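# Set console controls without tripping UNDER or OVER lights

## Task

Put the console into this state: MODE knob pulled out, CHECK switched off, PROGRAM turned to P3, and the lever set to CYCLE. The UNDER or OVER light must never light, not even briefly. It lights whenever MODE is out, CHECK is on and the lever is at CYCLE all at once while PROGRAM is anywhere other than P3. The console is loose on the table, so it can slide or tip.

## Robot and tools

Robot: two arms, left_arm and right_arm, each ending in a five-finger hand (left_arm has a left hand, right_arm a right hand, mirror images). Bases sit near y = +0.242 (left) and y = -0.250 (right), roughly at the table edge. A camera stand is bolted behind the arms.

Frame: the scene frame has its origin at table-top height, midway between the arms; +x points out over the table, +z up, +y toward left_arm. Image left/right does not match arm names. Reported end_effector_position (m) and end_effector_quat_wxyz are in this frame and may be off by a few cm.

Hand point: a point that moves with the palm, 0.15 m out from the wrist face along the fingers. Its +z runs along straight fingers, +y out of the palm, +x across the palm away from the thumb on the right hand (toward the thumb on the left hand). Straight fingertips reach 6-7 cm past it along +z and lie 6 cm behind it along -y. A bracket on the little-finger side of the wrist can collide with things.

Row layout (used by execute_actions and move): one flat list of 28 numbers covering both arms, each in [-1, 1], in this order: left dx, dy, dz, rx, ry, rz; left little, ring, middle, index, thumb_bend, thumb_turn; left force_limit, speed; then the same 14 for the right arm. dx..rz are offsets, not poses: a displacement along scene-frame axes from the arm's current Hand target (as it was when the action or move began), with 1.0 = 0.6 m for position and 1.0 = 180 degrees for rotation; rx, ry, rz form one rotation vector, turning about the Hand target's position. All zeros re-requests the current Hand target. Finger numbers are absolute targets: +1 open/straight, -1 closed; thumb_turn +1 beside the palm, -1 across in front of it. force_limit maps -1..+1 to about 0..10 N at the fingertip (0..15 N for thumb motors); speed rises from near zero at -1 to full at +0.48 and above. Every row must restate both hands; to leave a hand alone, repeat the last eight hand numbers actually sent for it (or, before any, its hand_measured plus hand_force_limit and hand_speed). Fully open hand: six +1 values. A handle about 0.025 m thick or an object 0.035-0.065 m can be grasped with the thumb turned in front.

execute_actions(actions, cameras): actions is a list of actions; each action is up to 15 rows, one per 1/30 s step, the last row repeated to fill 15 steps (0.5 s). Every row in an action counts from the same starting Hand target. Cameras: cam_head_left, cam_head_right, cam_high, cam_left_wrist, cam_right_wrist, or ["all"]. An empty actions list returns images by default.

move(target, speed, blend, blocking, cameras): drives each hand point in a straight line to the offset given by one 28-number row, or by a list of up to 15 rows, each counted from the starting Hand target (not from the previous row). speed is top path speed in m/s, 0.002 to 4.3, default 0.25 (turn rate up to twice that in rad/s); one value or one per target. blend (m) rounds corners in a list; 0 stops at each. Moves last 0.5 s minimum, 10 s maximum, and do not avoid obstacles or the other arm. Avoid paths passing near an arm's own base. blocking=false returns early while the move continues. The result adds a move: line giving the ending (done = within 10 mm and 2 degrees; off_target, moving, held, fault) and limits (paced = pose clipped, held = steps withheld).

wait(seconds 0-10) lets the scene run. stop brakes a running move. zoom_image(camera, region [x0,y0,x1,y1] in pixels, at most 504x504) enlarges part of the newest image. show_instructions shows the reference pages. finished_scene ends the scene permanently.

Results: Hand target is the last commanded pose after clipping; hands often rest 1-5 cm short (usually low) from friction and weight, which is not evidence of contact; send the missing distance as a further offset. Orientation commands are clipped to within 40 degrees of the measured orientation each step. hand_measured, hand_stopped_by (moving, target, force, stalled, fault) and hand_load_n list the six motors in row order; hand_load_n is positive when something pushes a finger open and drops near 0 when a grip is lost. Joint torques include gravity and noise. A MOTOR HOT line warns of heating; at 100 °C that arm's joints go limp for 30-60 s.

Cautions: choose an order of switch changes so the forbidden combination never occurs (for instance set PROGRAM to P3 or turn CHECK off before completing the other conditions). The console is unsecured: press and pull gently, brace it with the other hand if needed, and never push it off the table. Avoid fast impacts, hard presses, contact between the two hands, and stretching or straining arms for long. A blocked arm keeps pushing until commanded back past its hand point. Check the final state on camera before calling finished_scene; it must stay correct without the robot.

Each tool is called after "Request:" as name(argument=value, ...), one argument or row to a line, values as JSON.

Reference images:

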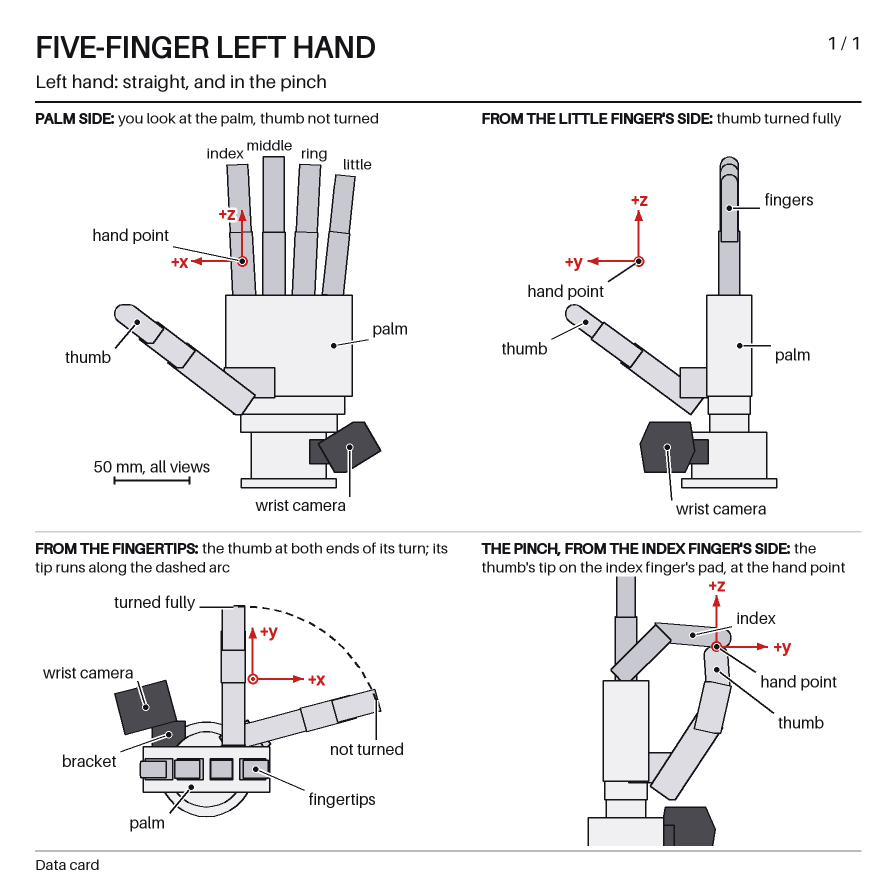

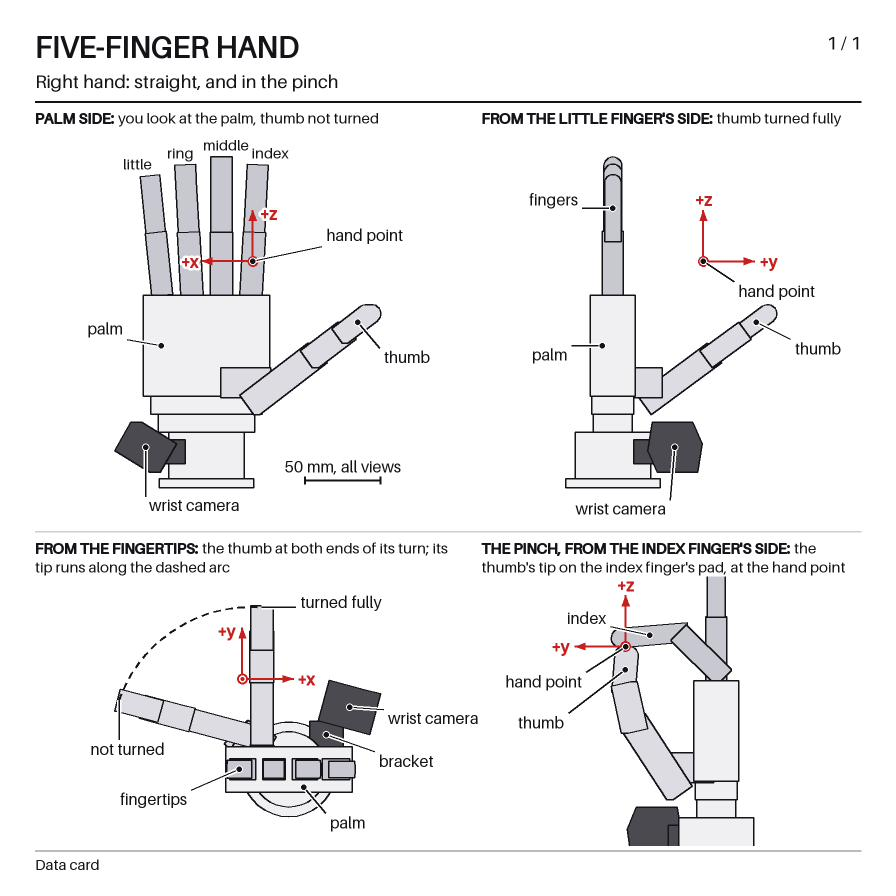

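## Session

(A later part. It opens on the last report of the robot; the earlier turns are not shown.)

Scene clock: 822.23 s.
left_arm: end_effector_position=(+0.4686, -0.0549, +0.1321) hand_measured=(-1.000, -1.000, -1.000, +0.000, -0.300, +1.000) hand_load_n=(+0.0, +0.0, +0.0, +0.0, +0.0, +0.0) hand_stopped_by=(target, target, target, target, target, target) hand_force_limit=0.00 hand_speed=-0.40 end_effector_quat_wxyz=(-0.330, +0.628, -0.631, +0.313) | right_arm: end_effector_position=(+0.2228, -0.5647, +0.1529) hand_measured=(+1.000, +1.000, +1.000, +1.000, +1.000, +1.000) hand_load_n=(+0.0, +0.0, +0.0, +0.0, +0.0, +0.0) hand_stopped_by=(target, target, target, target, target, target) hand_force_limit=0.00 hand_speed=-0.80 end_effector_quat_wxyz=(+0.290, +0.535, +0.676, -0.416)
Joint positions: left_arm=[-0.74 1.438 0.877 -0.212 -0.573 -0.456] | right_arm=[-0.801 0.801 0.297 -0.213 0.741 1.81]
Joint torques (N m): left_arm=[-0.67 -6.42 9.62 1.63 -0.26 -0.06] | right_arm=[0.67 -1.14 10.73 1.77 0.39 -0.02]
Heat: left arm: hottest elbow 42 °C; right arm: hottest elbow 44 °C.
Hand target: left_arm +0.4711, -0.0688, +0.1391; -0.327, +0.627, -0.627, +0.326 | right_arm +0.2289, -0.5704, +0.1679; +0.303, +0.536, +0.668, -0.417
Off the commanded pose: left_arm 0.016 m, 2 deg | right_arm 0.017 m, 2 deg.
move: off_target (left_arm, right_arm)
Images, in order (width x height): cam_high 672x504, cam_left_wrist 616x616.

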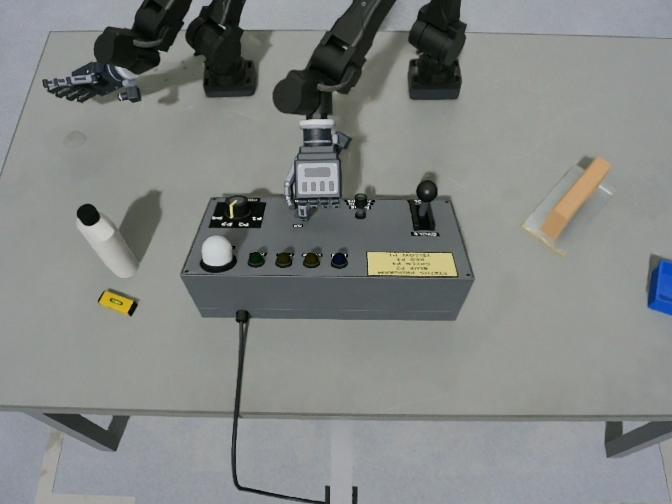

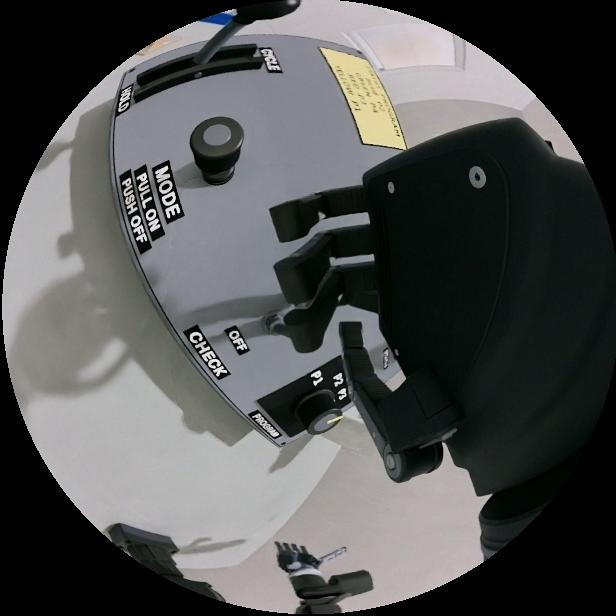

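Request:
move(
  target=[
    [0.067, 0, 0.032, 0, 0, 0, -1, -1, -1, 0, -0.3, 1, 0, -0.4, 0, 0, 0, 0, 0, 0, 1, 1, 1, 1, 1, 1, 0, -0.8],
    [-0.022, 0, -0.001, 0, 0, 0, -1, -1, -1, 0, -0.3, 1, 0, -0.4, 0, 0, 0, 0, 0, 0, 1, 1, 1, 1, 1, 1, 0, -0.8],
  ],
  speed=0.1,
  cameras=["cam_left_wrist", "cam_high"],
)

Request:
zoom_image(
  camera="cam_left_wrist",
  region=[160, 200, 400, 400],
)

Request:
zoom_image(
  camera="cam_high",
  region=[230, 140, 370, 240],
)

Scene clock: 838.23 s.
left_arm: end_effector_position=(+0.4609, -0.0588, +0.1273) hand_measured=(-1.000, -1.000, -1.000, +0.000, -0.300, +1.000) hand_load_n=(+0.0, +0.0, +0.0, +0.0, +0.0, -0.5) hand_stopped_by=(target, target, target, target, target, target) hand_force_limit=0.00 hand_speed=-0.40 end_effector_quat_wxyz=(-0.331, +0.629, -0.633, +0.308) | right_arm: end_effector_position=(+0.2228, -0.5647, +0.1529) hand_measured=(+1.000, +1.000, +1.000, +1.000, +1.000, +1.000) hand_load_n=(+0.0, +0.0, +0.0, +0.0, +0.0, -0.5) hand_stopped_by=(target, target, target, target, target, target) hand_force_limit=0.00 hand_speed=-0.80 end_effector_quat_wxyz=(+0.290, +0.535, +0.676, -0.416)
Joint positions: left_arm=[-0.76 1.442 0.873 -0.224 -0.589 -0.474] | right_arm=[-0.801 0.801 0.297 -0.213 0.741 1.81]
Joint torques (N m): left_arm=[-0.97 -8.41 7.91 1.84 -0.27 -0.06] | right_arm=[0.85 -0.97 10.78 1.8 0.4 -0.01]
Heat: left arm: hottest elbow 42 °C; right arm: hottest elbow 44 °C.
Hand target: left_arm +0.4581, -0.0689, +0.1386; -0.327, +0.627, -0.627, +0.327 | right_arm +0.2289, -0.5704, +0.1679; +0.303, +0.536, +0.668, -0.417
Off the commanded pose: left_arm 0.015 m, 2 deg | right_arm 0.017 m, 2 deg.
move: off_target (left_arm, right_arm)
Images, in order (width x height): cam_high 672x504, cam_left_wrist 616x616.

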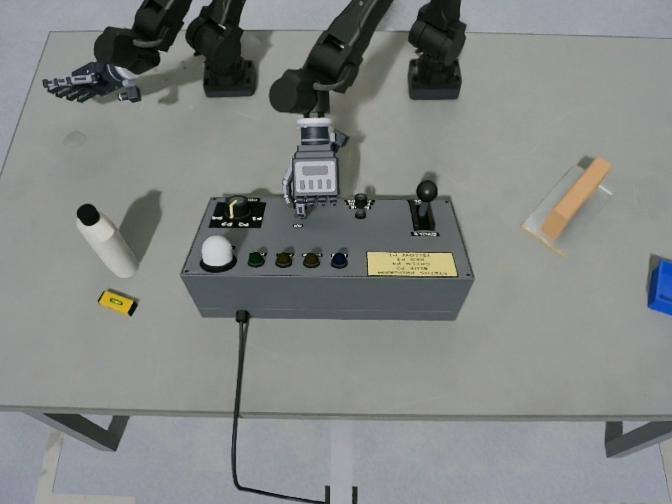

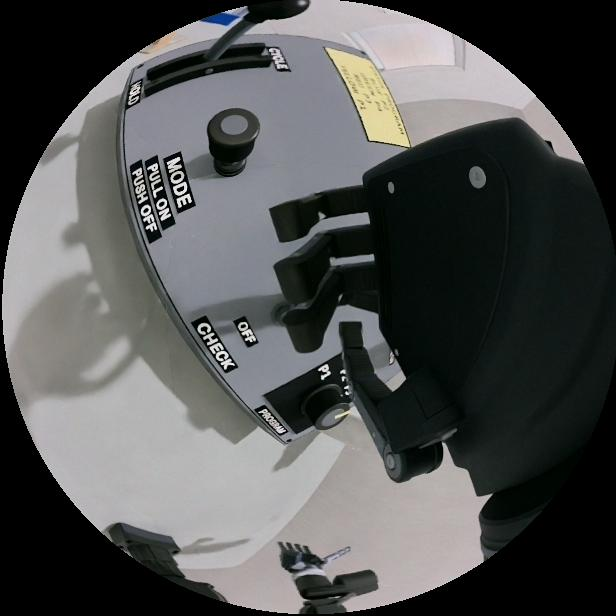

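Scaled by 2.100 from the camera's 616x616 image, which has a finer 880x880 frame.

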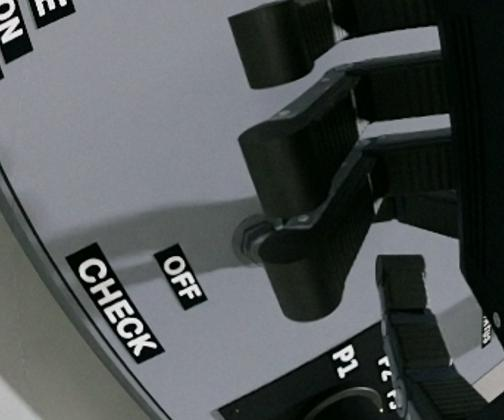

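Scaled by 3.600.

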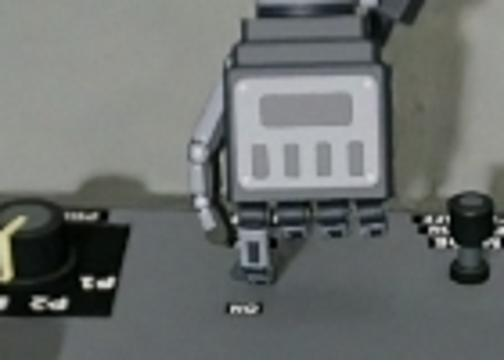

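Request:
move(
  target=[-0.03, -0.006, 0.008, 0, 0, 0, -1, -1, -1, 0, -0.3, 1, 0, -0.4, 0, 0, 0, 0, 0, 0, 1, 1, 1, 1, 1, 1, 0, -0.8],
  speed=0.08,
  cameras=["cam_left_wrist", "cam_high"],
)

Request:
zoom_image(
  camera="cam_left_wrist",
  region=[160, 200, 400, 400],
)

Request:
zoom_image(
  camera="cam_high",
  region=[230, 140, 370, 240],
)

Scene clock: 847.63 s.
left_arm: end_effector_position=(+0.4508, -0.0575, +0.1354) hand_measured=(-1.000, -1.000, -1.000, +0.000, -0.300, +1.000) hand_load_n=(+0.0, +0.0, +0.0, +0.5, +0.0, +0.0) hand_stopped_by=(target, target, target, target, target, target) hand_force_limit=0.00 hand_speed=-0.40 end_effector_quat_wxyz=(-0.338, +0.632, -0.624, +0.312) | right_arm: end_effector_position=(+0.2228, -0.5647, +0.1529) hand_measured=(+1.000, +1.000, +1.000, +1.000, +1.000, +1.000) hand_load_n=(+0.0, +0.0, +0.0, +0.0, +0.0, +0.0) hand_stopped_by=(target, target, target, target, target, target) hand_force_limit=0.00 hand_speed=-0.80 end_effector_quat_wxyz=(+0.290, +0.535, +0.676, -0.416)
Joint positions: left_arm=[-0.783 1.407 0.854 -0.237 -0.624 -0.5] | right_arm=[-0.801 0.801 0.297 -0.213 0.741 1.81]
Joint torques (N m): left_arm=[-2.08 -8.18 8.12 0.8 0.05 -0.1] | right_arm=[0.73 -1.08 10.76 1.73 0.39 0]
Heat: left arm: hottest elbow 41 °C; right arm: hottest elbow 44 °C.
Hand target: left_arm +0.4400, -0.0725, +0.1433; -0.327, +0.627, -0.627, +0.326 | right_arm +0.2289, -0.5704, +0.1679; +0.303, +0.536, +0.668, -0.417
Off the commanded pose: left_arm 0.020 m, 2 deg | right_arm 0.017 m, 2 deg.
move: off_target (left_arm, right_arm)
Images, in order (width x height): cam_high 672x504, cam_left_wrist 616x616.

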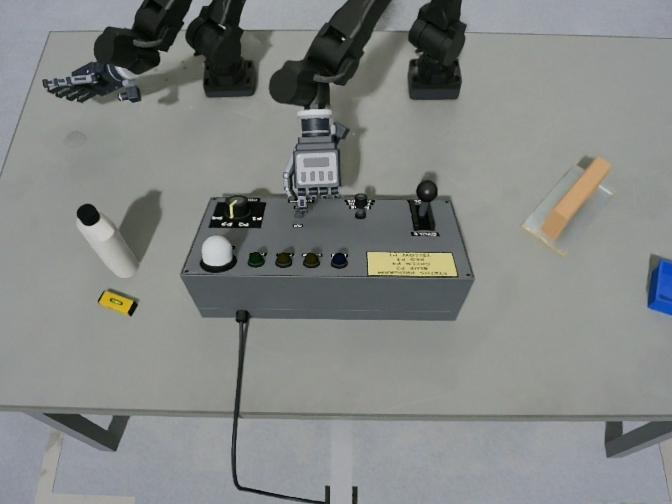

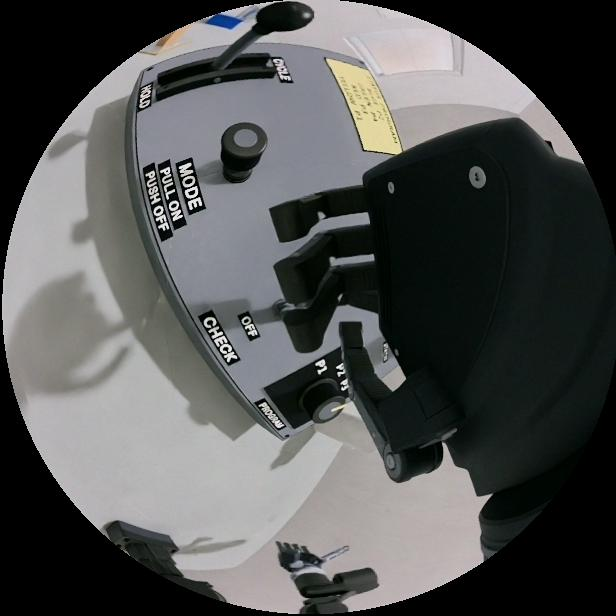

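Scaled by 2.100 from the camera's 616x616 image, which has a finer 880x880 frame.

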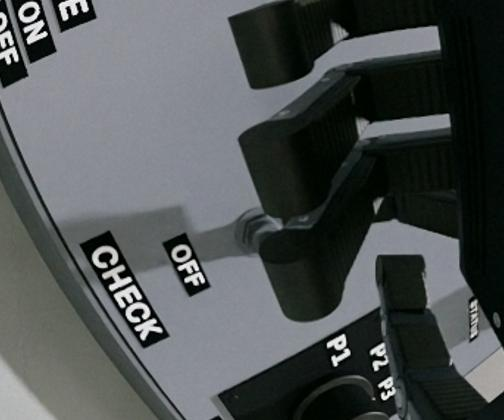

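Scaled by 3.600.

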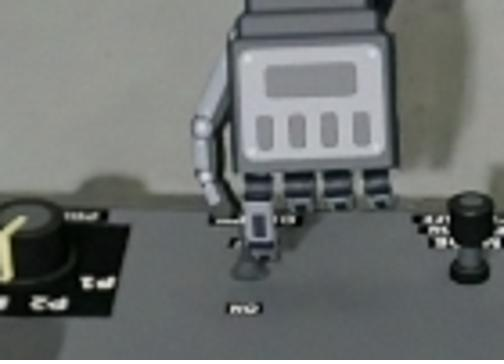

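Request:
move(
  target=[
    [0.118, 0.01, 0.028, 0, 0, 0, -1, -1, -1, 0, -0.3, 1, 0, -0.4, 0, 0, 0, 0, 0, 0, 1, 1, 1, 1, 1, 1, 0, -0.8],
    [0.118, -0.0033, 0.028, 0, 0, 0, -1, -1, -1, 0, -0.3, 1, 0, -0.4, 0, 0, 0, 0, 0, 0, 1, 1, 1, 1, 1, 1, 0, -0.8],
    [0.035, -0.004, 0.0, 0, 0, 0, -1, -1, -1, 0, -0.3, 1, 0, -0.4, 0, 0, 0, 0, 0, 0, 1, 1, 1, 1, 1, 1, 0, -0.8],
  ],
  speed=0.1,
  cameras=["cam_left_wrist", "cam_high"],
)

Request:
zoom_image(
  camera="cam_left_wrist",
  region=[160, 200, 400, 400],
)

Request:
zoom_image(
  camera="cam_high",
  region=[230, 140, 370, 240],
)

Scene clock: 864.47 s.
left_arm: end_effector_position=(+0.4630, -0.0658, +0.1312) hand_measured=(-1.000, -1.000, -1.000, +0.000, -0.300, +1.000) hand_load_n=(+0.0, +0.0, +0.0, +0.0, +0.0, +0.0) hand_stopped_by=(target, target, target, target, target, target) hand_force_limit=0.00 hand_speed=-0.40 end_effector_quat_wxyz=(-0.330, +0.628, -0.634, +0.308) | right_arm: end_effector_position=(+0.2228, -0.5647, +0.1529) hand_measured=(+1.000, +1.000, +1.000, +1.000, +1.000, +1.000) hand_load_n=(+0.0, +0.0, +0.0, +0.0, -0.5, +0.0) hand_stopped_by=(target, target, target, target, target, target) hand_force_limit=0.00 hand_speed=-0.80 end_effector_quat_wxyz=(+0.290, +0.535, +0.676, -0.416)
Joint positions: left_arm=[-0.768 1.451 0.895 -0.239 -0.592 -0.478] | right_arm=[-0.801 0.801 0.297 -0.213 0.741 1.81]
Joint torques (N m): left_arm=[-0.73 -8.76 8.24 1.62 -0.27 -0.02] | right_arm=[0.67 -1.14 10.71 1.83 0.41 0.01]
Heat: left arm: hottest elbow 42 °C; right arm: hottest elbow 44 °C.
Hand target: left_arm +0.4610, -0.0749, +0.1433; -0.327, +0.627, -0.627, +0.326 | right_arm +0.2289, -0.5704, +0.1679; +0.303, +0.536, +0.668, -0.417
Off the commanded pose: left_arm 0.015 m, 2 deg | right_arm 0.017 m, 2 deg.
move: off_target (left_arm, right_arm)
Images, in order (width x height): cam_high 672x504, cam_left_wrist 616x616.

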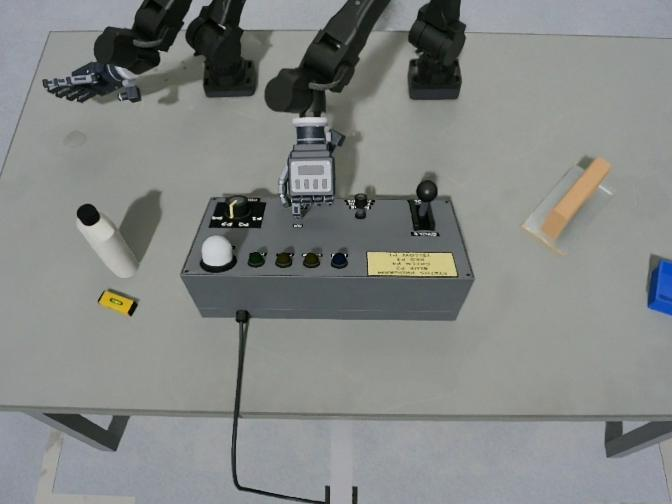

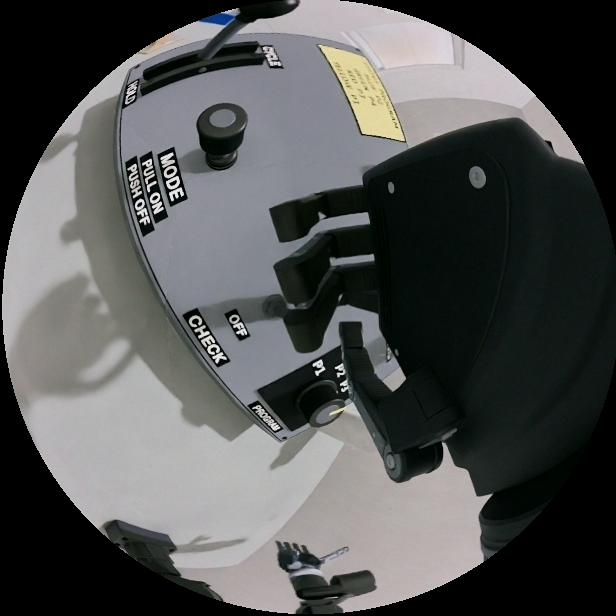

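Scaled by 2.100 from the camera's 616x616 image, which has a finer 880x880 frame.

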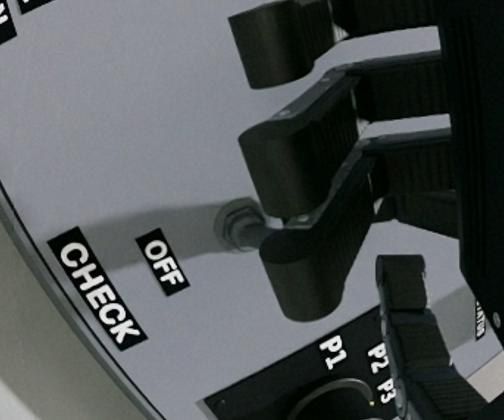

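Scaled by 3.600.

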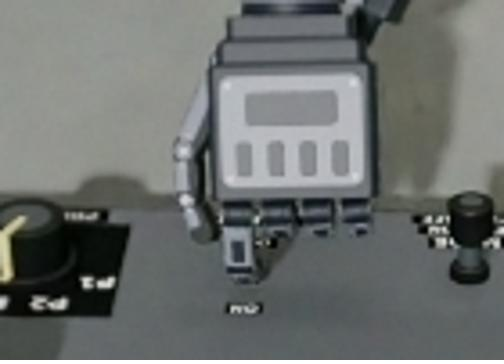

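Request:
move(
  target=[-0.025, 0, 0.004, 0, 0, 0, -1, -1, -1, 0, -0.3, 1, 0, -0.4, 0, 0, 0, 0, 0, 0, 1, 1, 1, 1, 1, 1, 0, -0.8],
  speed=0.08,
  cameras=["cam_left_wrist", "cam_high"],
)

Request:
zoom_image(
  camera="cam_left_wrist",
  region=[160, 200, 400, 400],
)

Request:
zoom_image(
  camera="cam_high",
  region=[230, 140, 370, 240],
)

Scene clock: 901.90 s.
left_arm: end_effector_position=(+0.4551, -0.0658, +0.1376) hand_measured=(-1.000, -1.000, -1.000, +0.000, -0.300, +1.000) hand_load_n=(+0.0, +0.5, +0.0, +1.5, +0.0, +0.0) hand_stopped_by=(target, target, target, target, target, target) hand_force_limit=0.00 hand_speed=-0.40 end_effector_quat_wxyz=(-0.333, +0.631, -0.625, +0.316) | right_arm: end_effector_position=(+0.2228, -0.5647, +0.1529) hand_measured=(+1.000, +1.000, +1.000, +1.000, +1.000, +1.000) hand_load_n=(+0.0, +0.0, +0.0, +0.0, +0.0, +0.0) hand_stopped_by=(target, target, target, target, target, target) hand_force_limit=0.00 hand_speed=-0.80 end_effector_quat_wxyz=(+0.290, +0.535, +0.676, -0.416)
Joint positions: left_arm=[-0.784 1.422 0.875 -0.239 -0.613 -0.502] | right_arm=[-0.801 0.801 0.297 -0.213 0.741 1.81]
Joint torques (N m): left_arm=[-0.62 -8.53 7.83 0.81 -0.19 0.02] | right_arm=[0.62 -1.32 10.7 1.85 0.4 -0.01]
Heat: left arm: hottest elbow 41 °C; right arm: hottest elbow 44 °C.
Hand target: left_arm +0.4460, -0.0749, +0.1457; -0.327, +0.627, -0.627, +0.326 | right_arm +0.2289, -0.5704, +0.1679; +0.303, +0.536, +0.668, -0.417
Off the commanded pose: left_arm 0.015 m, 1 deg | right_arm 0.017 m, 2 deg.
move: off_target (left_arm, right_arm)
Images, in order (width x height): cam_high 672x504, cam_left_wrist 616x616.

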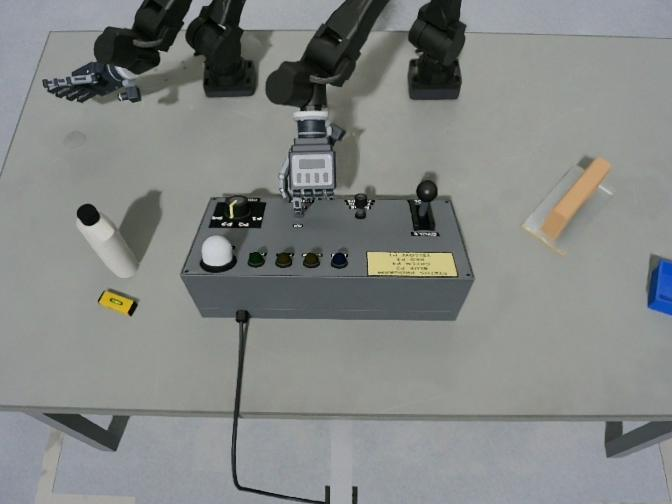

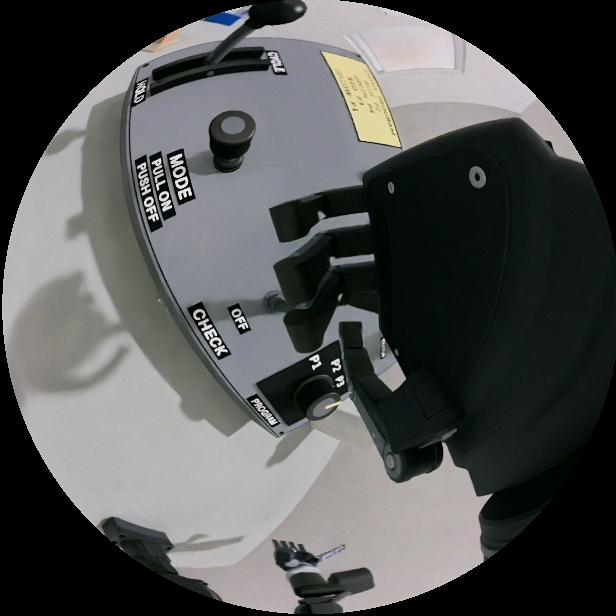

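Scaled by 2.100 from the camera's 616x616 image, which has a finer 880x880 frame.

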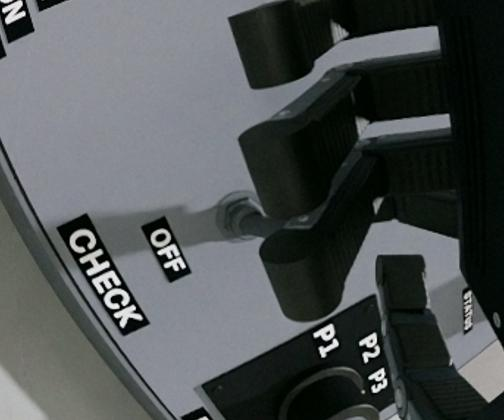

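Scaled by 3.600.

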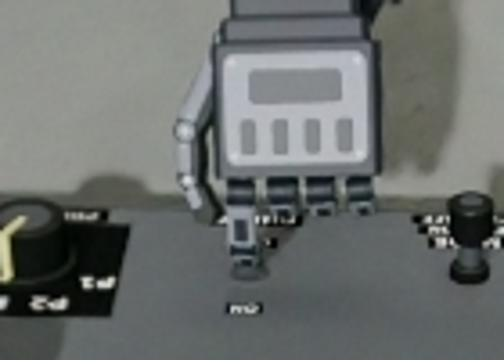

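Request:
move(
  target=[-0.033, 0.003, -0.015, 0, 0, 0, -1, -1, -1, 0, -0.3, 1, 0, -0.4, 0, 0, 0, 0, 0, 0, 1, 1, 1, 1, 1, 1, 0, -0.8],
  speed=0.08,
  cameras=["cam_left_wrist", "cam_high"],
)

Request:
zoom_image(
  camera="cam_left_wrist",
  region=[160, 200, 400, 400],
)

Request:
zoom_image(
  camera="cam_high",
  region=[230, 140, 370, 240],
)

Scene clock: 907.27 s.
left_arm: end_effector_position=(+0.4339, -0.0573, +0.1270) hand_measured=(-1.000, -1.000, -1.000, +0.000, -0.300, +1.000) hand_load_n=(+0.0, +0.0, +0.0, +0.0, +0.0, +0.0) hand_stopped_by=(target, target, target, target, target, target) hand_force_limit=0.00 hand_speed=-0.40 end_effector_quat_wxyz=(-0.336, +0.637, -0.620, +0.312) | right_arm: end_effector_position=(+0.2228, -0.5647, +0.1529) hand_measured=(+1.000, +1.000, +1.000, +1.000, +1.000, +1.000) hand_load_n=(+0.0, +0.0, +0.0, +0.0, +0.0, -0.5) hand_stopped_by=(target, target, target, target, target, target) hand_force_limit=0.00 hand_speed=-0.80 end_effector_quat_wxyz=(+0.290, +0.535, +0.676, -0.416)
Joint positions: left_arm=[-0.811 1.39 0.815 -0.237 -0.644 -0.541] | right_arm=[-0.801 0.801 0.297 -0.213 0.741 1.81]
Joint torques (N m): left_arm=[-2.14 -7.3 8.53 1.06 0.11 0.11] | right_arm=[0.67 -0.91 10.74 1.88 0.4 -0.01]
Heat: left arm: hottest elbow 41 °C; right arm: hottest elbow 44 °C.
Hand target: left_arm +0.4262, -0.0731, +0.1367; -0.327, +0.627, -0.627, +0.326 | right_arm +0.2289, -0.5704, +0.1679; +0.303, +0.536, +0.668, -0.417
Off the commanded pose: left_arm 0.020 m, 2 deg | right_arm 0.017 m, 2 deg.
move: off_target (left_arm, right_arm)
Images, in order (width x height): cam_high 672x504, cam_left_wrist 616x616.

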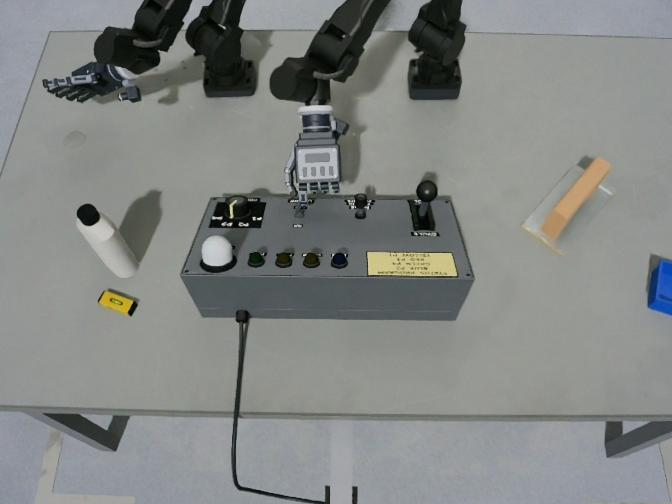

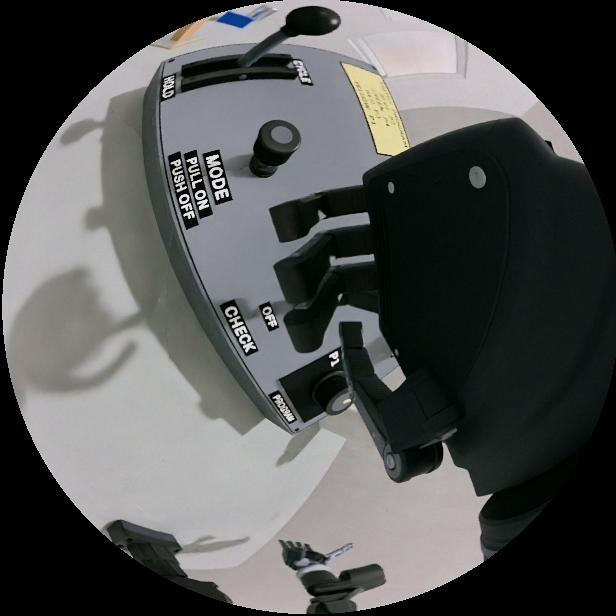

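Scaled by 2.100 from the camera's 616x616 image, which has a finer 880x880 frame.

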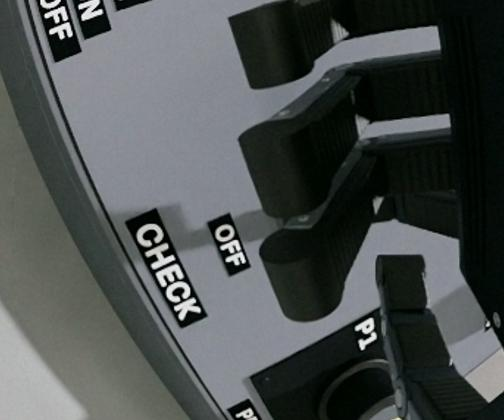

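Scaled by 3.600.

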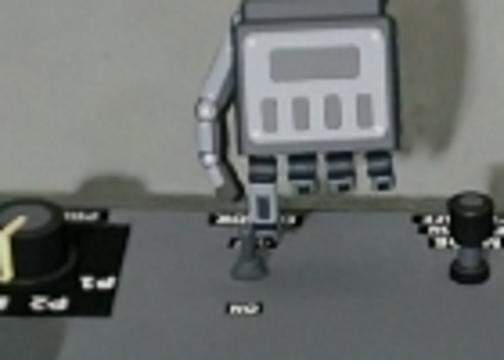

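Request:
zoom_image(
  camera="cam_high",
  region=[275, 185, 325, 225],
)

Scaled by 10.080.

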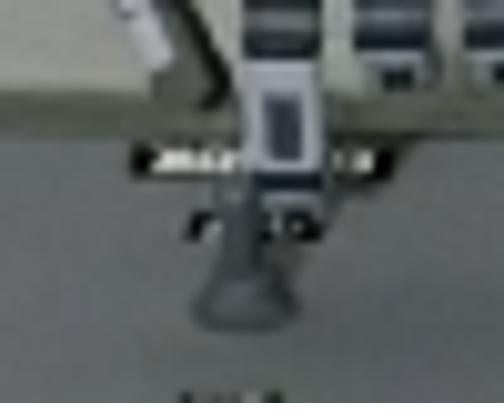

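Request:
move(
  target=[
    [0, 0, 0.09, 0.187, -0.082, -0.025, -1, -1, -1, 0, -0.3, 1, 0, -0.4, 0, 0, 0, 0, 0, 0, 1, 1, 1, 1, 1, 1, 0, -0.8],
    [0.087, -0.003, 0.07, 0.187, -0.082, -0.025, -1, -1, -1, 0, -0.3, 1, 0, -0.4, 0, 0, 0, 0, 0, 0, 1, 1, 1, 1, 1, 1, 0, -0.8],
  ],
  speed=0.15,
  blend=0.01,
  cameras=["cam_left_wrist", "cam_high"],
)

Request:
zoom_image(
  camera="cam_left_wrist",
  region=[160, 200, 400, 400],
)

Request:
zoom_image(
  camera="cam_high",
  region=[230, 140, 370, 240],
)

Scene clock: 953.43 s.
left_arm: end_effector_position=(+0.4607, -0.0622, +0.1596) hand_measured=(-1.000, -1.000, -1.000, +0.000, -0.300, +1.000) hand_load_n=(+0.0, +0.0, +0.0, +0.0, +0.0, +0.0) hand_stopped_by=(target, target, target, target, target, target) hand_force_limit=0.00 hand_speed=-0.40 end_effector_quat_wxyz=(+0.554, -0.426, +0.686, -0.204) | right_arm: end_effector_position=(+0.2228, -0.5647, +0.1529) hand_measured=(+1.000, +1.000, +1.000, +1.000, +1.000, +1.000) hand_load_n=(+0.0, +0.0, +0.0, +0.0, +0.0, +0.0) hand_stopped_by=(target, target, target, target, target, target) hand_force_limit=0.00 hand_speed=-0.80 end_effector_quat_wxyz=(+0.290, +0.535, +0.676, -0.416)
Joint positions: left_arm=[-0.943 1.523 0.902 -0.005 -1.027 0.108] | right_arm=[-0.801 0.801 0.297 -0.213 0.741 1.81]
Joint torques (N m): left_arm=[1.26 -7.36 12.53 1.7 -0.2 0.19] | right_arm=[0.79 -1.2 10.76 1.76 0.37 -0.03]
Heat: left arm: hottest elbow 41 °C; right arm: hottest elbow 44 °C.
Hand target: left_arm +0.4785, -0.0748, +0.1788; +0.558, -0.434, +0.672, -0.220 | right_arm +0.2289, -0.5704, +0.1679; +0.303, +0.536, +0.668, -0.417
Off the commanded pose: left_arm 0.029 m, 3 deg | right_arm 0.017 m, 2 deg.
move: off_target (left_arm, right_arm)
Images, in order (width x height): cam_high 672x504, cam_left_wrist 616x616.

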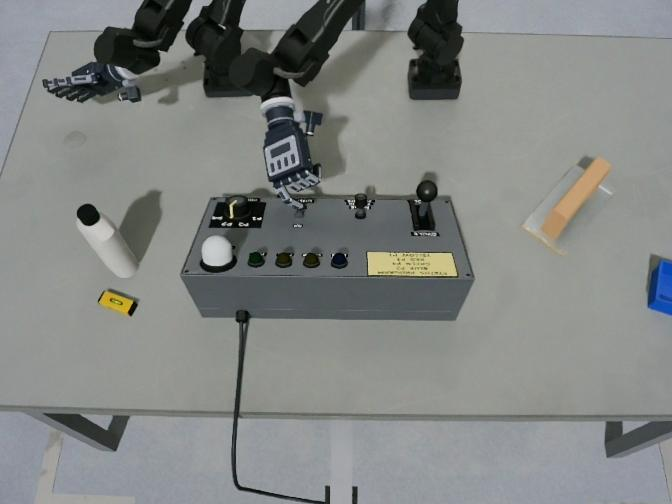

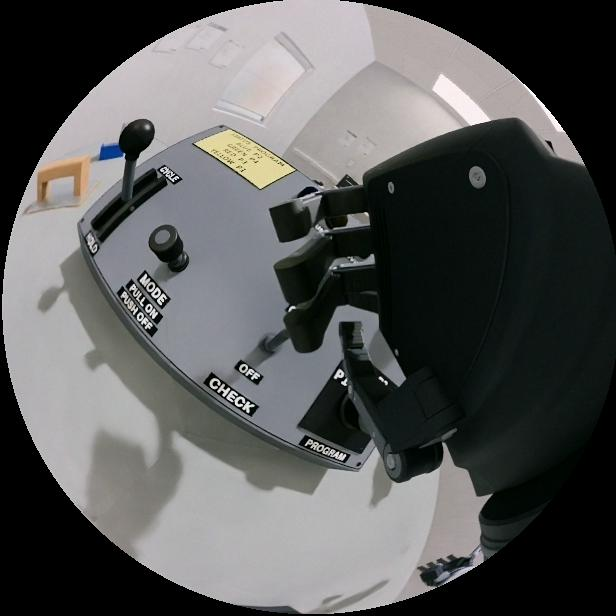

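Scaled by 2.100 from the camera's 616x616 image, which has a finer 880x880 frame.

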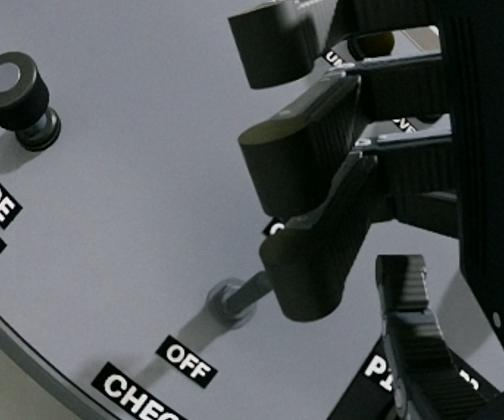

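Scaled by 3.600.

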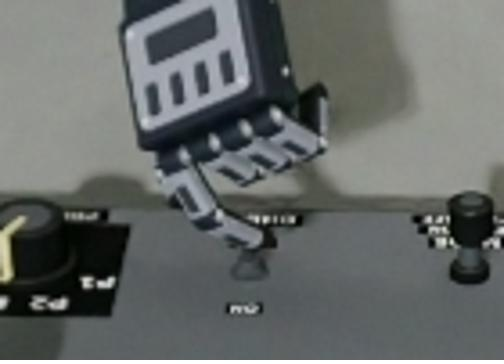

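Request:
move(
  target=[
    [0.02, -0.003, 0, 0, 0, 0, -1, -1, -1, 0, -0.3, 1, 0, -0.4, 0, 0, 0, 0, 0, 0, 1, 1, 1, 1, 1, 1, 0, -0.8],
    [0.016, -0.003, -0.052, 0, 0, 0, -1, -1, -1, 0, -0.3, 1, 0, -0.4, 0, 0, 0, 0, 0, 0, 1, 1, 1, 1, 1, 1, 0, -0.8],
  ],
  speed=0.1,
  blend=0.004,
  cameras=["cam_left_wrist", "cam_high"],
)

Request:
zoom_image(
  camera="cam_left_wrist",
  region=[160, 200, 400, 400],
)

Request:
zoom_image(
  camera="cam_high",
  region=[230, 140, 370, 240],
)

Scene clock: 970.03 s.
left_arm: end_effector_position=(+0.4762, -0.0754, +0.1398) hand_measured=(-1.000, -1.000, -1.000, +0.000, -0.300, +1.000) hand_load_n=(+0.0, +0.0, +0.0, +0.0, +0.0, +0.0) hand_stopped_by=(target, target, target, target, target, target) hand_force_limit=0.00 hand_speed=-0.40 end_effector_quat_wxyz=(+0.554, -0.429, +0.680, -0.215) | right_arm: end_effector_position=(+0.2228, -0.5647, +0.1529) hand_measured=(+1.000, +1.000, +1.000, +1.000, +1.000, +1.000) hand_load_n=(+0.0, +0.0, -0.5, +0.0, +0.0, -0.5) hand_stopped_by=(target, target, target, target, target, target) hand_force_limit=0.00 hand_speed=-0.80 end_effector_quat_wxyz=(+0.290, +0.535, +0.676, -0.416)
Joint positions: left_arm=[-0.933 1.599 0.916 0.095 -1.015 0.123] | right_arm=[-0.801 0.801 0.297 -0.213 0.741 1.81]
Joint torques (N m): left_arm=[1.49 -8.18 9.39 1.83 -0.17 0.24] | right_arm=[0.56 -1.08 10.8 1.81 0.42 -0.03]
Heat: left arm: hottest elbow 46 °C; right arm: hottest elbow 44 °C.
Hand target: left_arm +0.4880, -0.0768, +0.1477; +0.558, -0.434, +0.672, -0.221 | right_arm +0.2289, -0.5704, +0.1679; +0.303, +0.536, +0.668, -0.417
Off the commanded pose: left_arm 0.014 m, 1 deg | right_arm 0.017 m, 2 deg.
move: off_target (left_arm, right_arm)
Images, in order (width x height): cam_high 672x504, cam_left_wrist 616x616.

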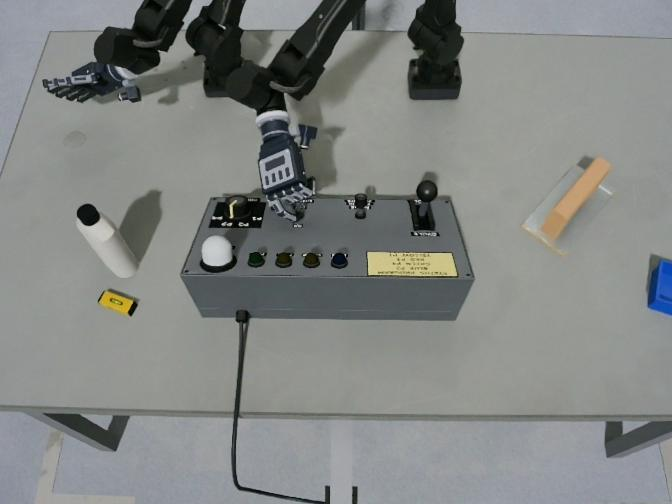

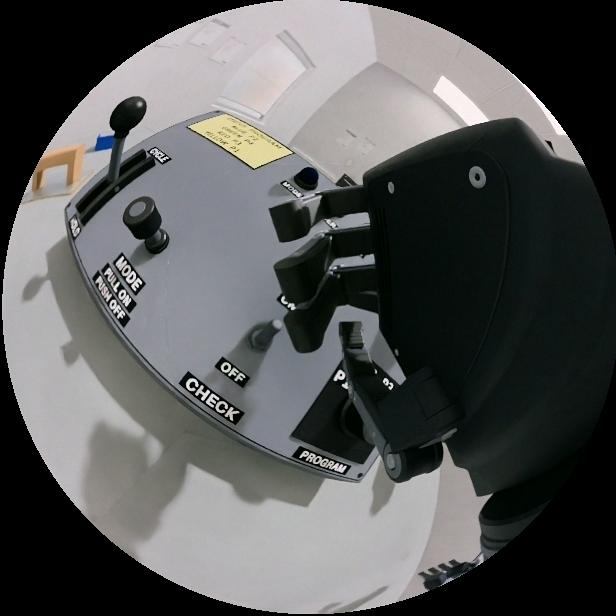

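Scaled by 2.100 from the camera's 616x616 image, which has a finer 880x880 frame.

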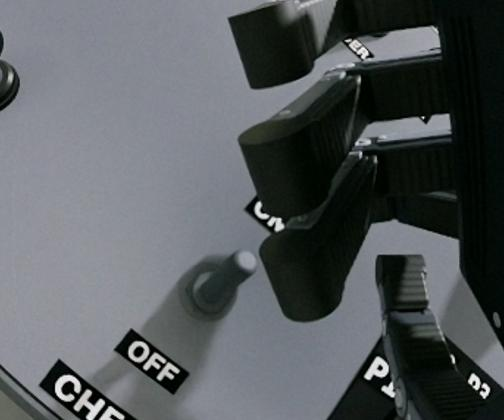

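Scaled by 3.600.

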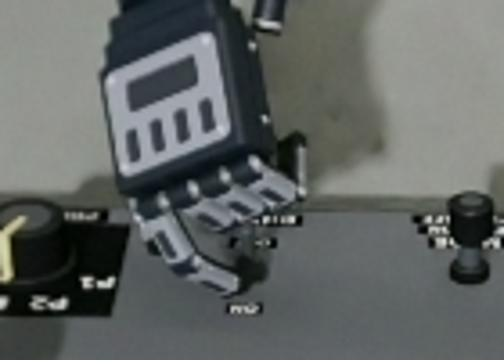

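Request:
move(
  target=[-0.01, 0.018, -0.022, 0, 0, 0, -1, -1, -1, 0, -0.3, 1, 0, -0.4, 0, 0, 0, 0, 0, 0, 1, 1, 1, 1, 1, 1, 0, -0.8],
  speed=0.1,
  blend=0.004,
  cameras=["cam_left_wrist", "cam_high"],
)

Request:
zoom_image(
  camera="cam_left_wrist",
  region=[160, 200, 400, 400],
)

Request:
zoom_image(
  camera="cam_high",
  region=[230, 140, 370, 240],
)

Scene clock: 981.63 s.
left_arm: end_effector_position=(+0.4751, -0.0725, +0.1348) hand_measured=(-1.000, -1.000, -1.000, +0.000, -0.300, +1.000) hand_load_n=(+0.0, +0.0, +0.0, +0.0, +0.0, +0.0) hand_stopped_by=(target, target, target, target, target, target) hand_force_limit=0.00 hand_speed=-0.40 end_effector_quat_wxyz=(+0.555, -0.431, +0.676, -0.224) | right_arm: end_effector_position=(+0.2228, -0.5647, +0.1529) hand_measured=(+1.000, +1.000, +1.000, +1.000, +1.000, +1.000) hand_load_n=(+0.0, +0.0, +0.0, +0.0, +0.0, +0.0) hand_stopped_by=(target, target, target, target, target, target) hand_force_limit=0.00 hand_speed=-0.80 end_effector_quat_wxyz=(+0.290, +0.535, +0.676, -0.416)
Joint positions: left_arm=[-0.931 1.599 0.89 0.145 -1.011 0.127] | right_arm=[-0.801 0.801 0.297 -0.213 0.741 1.81]
Joint torques (N m): left_arm=[1.44 -8.18 7.34 1.92 -0.17 0.19] | right_arm=[0.56 -1.2 10.74 1.77 0.39 -0.02]
Heat: left arm: hottest elbow 44 °C; right arm: hottest elbow 44 °C.
Hand target: left_arm +0.4820, -0.0659, +0.1345; +0.558, -0.434, +0.672, -0.220 | right_arm +0.2289, -0.5704, +0.1679; +0.303, +0.536, +0.668, -0.417
Off the commanded pose: left_arm 0.010 m, 1 deg | right_arm 0.017 m, 2 deg.
move: off_target (right_arm)
Images, in order (width x height): cam_high 672x504, cam_left_wrist 616x616.

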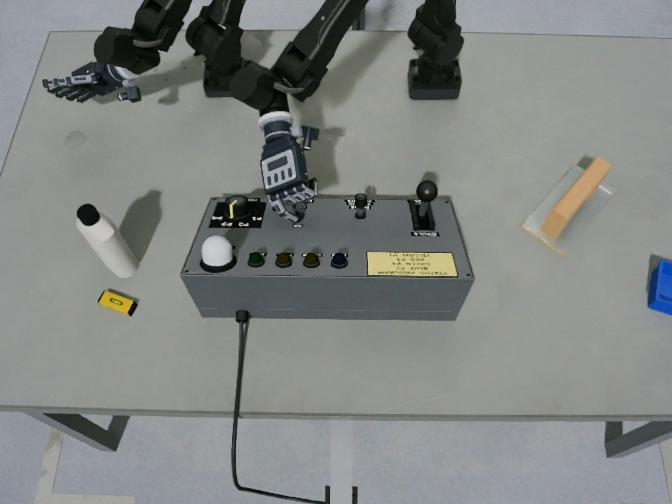

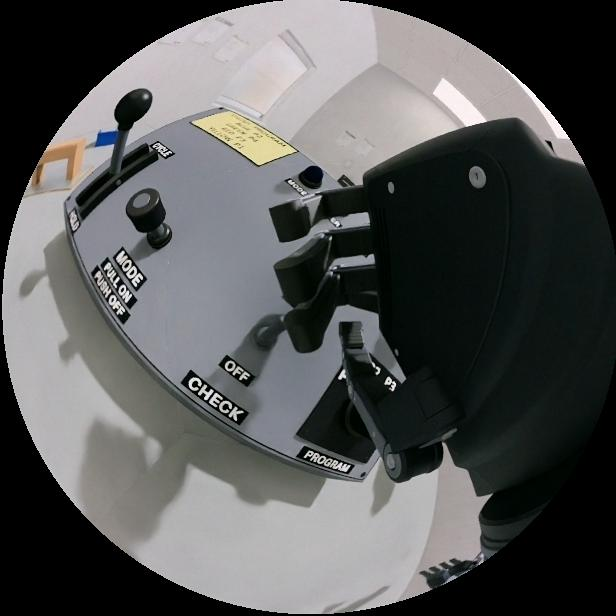

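Scaled by 2.100 from the camera's 616x616 image, which has a finer 880x880 frame.

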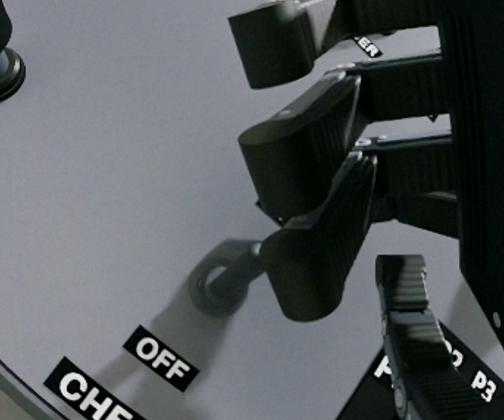

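Scaled by 3.600.

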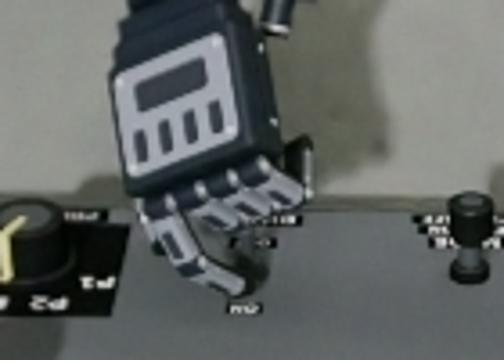

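Request:
move(
  target=[0.0, 0.022, -0.014, 0, 0, 0, -1, -1, -1, 0, -0.3, 1, 0, -0.4, 0, 0, 0, 0, 0, 0, 1, 1, 1, 1, 1, 1, 0, -0.8],
  speed=0.1,
  blend=0.004,
  cameras=["cam_left_wrist", "cam_high"],
)

Request:
zoom_image(
  camera="cam_left_wrist",
  region=[160, 200, 400, 400],
)

Request:
zoom_image(
  camera="cam_high",
  region=[230, 140, 370, 240],
)

Scene clock: 992.03 s.
left_arm: end_effector_position=(+0.4748, -0.0660, +0.1281) hand_measured=(-1.000, -1.000, -1.000, +0.000, -0.300, +1.000) hand_load_n=(+0.0, +0.0, +0.0, -2.5, +0.0, +0.0) hand_stopped_by=(target, target, target, target, target, target) hand_force_limit=0.00 hand_speed=-0.40 end_effector_quat_wxyz=(+0.556, -0.429, +0.675, -0.228) | right_arm: end_effector_position=(+0.2228, -0.5647, +0.1529) hand_measured=(+1.000, +1.000, +1.000, +1.000, +1.000, +1.000) hand_load_n=(+0.0, +0.0, +0.0, +0.0, +0.0, +0.0) hand_stopped_by=(target, target, target, target, target, target) hand_force_limit=0.00 hand_speed=-0.80 end_effector_quat_wxyz=(+0.290, +0.535, +0.676, -0.416)
Joint positions: left_arm=[-0.922 1.599 0.858 0.2 -1 0.147] | right_arm=[-0.801 0.801 0.297 -0.213 0.741 1.81]
Joint torques (N m): left_arm=[2.14 -8.18 6.39 1.74 0.01 0.16] | right_arm=[0.97 -1.2 10.7 1.81 0.4 -0.02]
Heat: left arm: hottest elbow 43 °C; right arm: hottest elbow 44 °C.
Hand target: left_arm +0.4821, -0.0526, +0.1260; +0.558, -0.434, +0.672, -0.220 | right_arm +0.2289, -0.5704, +0.1679; +0.303, +0.536, +0.668, -0.417
Off the commanded pose: left_arm 0.015 m, 1 deg | right_arm 0.017 m, 2 deg.
move: off_target (left_arm, right_arm)
Images, in order (width x height): cam_high 672x504, cam_left_wrist 616x616.

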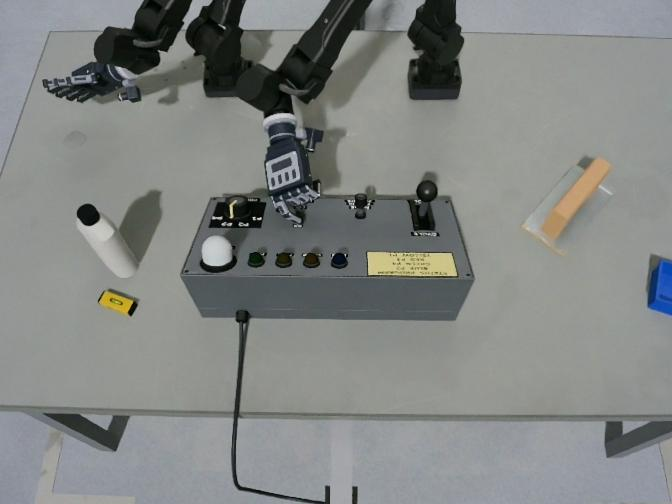

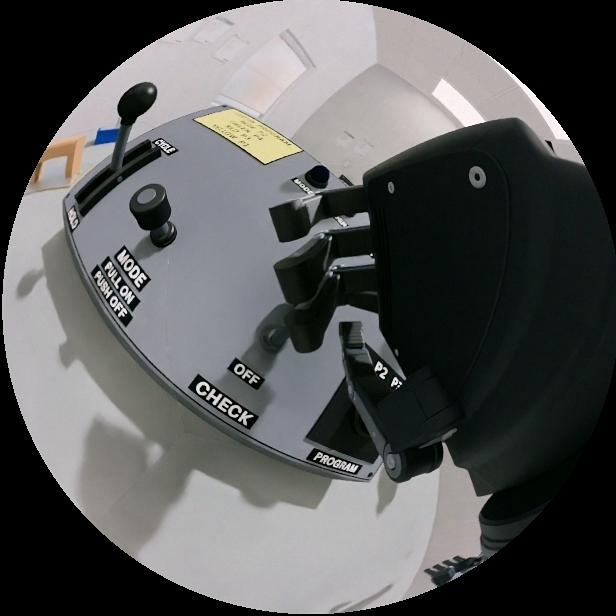

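Scaled by 2.100 from the camera's 616x616 image, which has a finer 880x880 frame.

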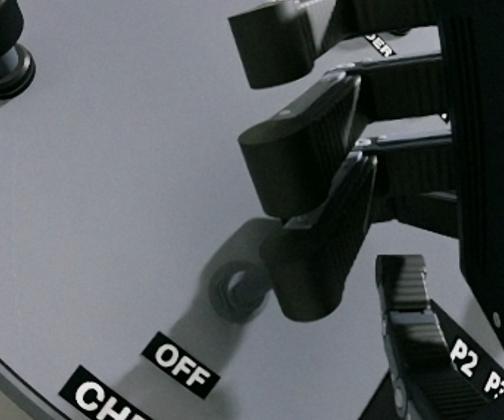

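Scaled by 3.600.

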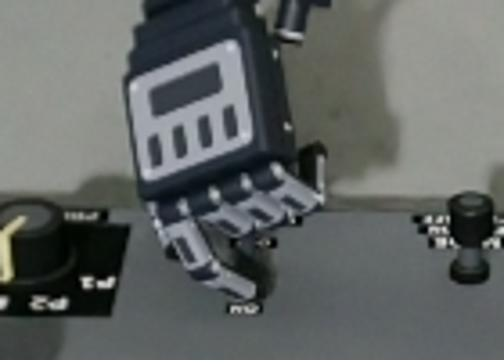

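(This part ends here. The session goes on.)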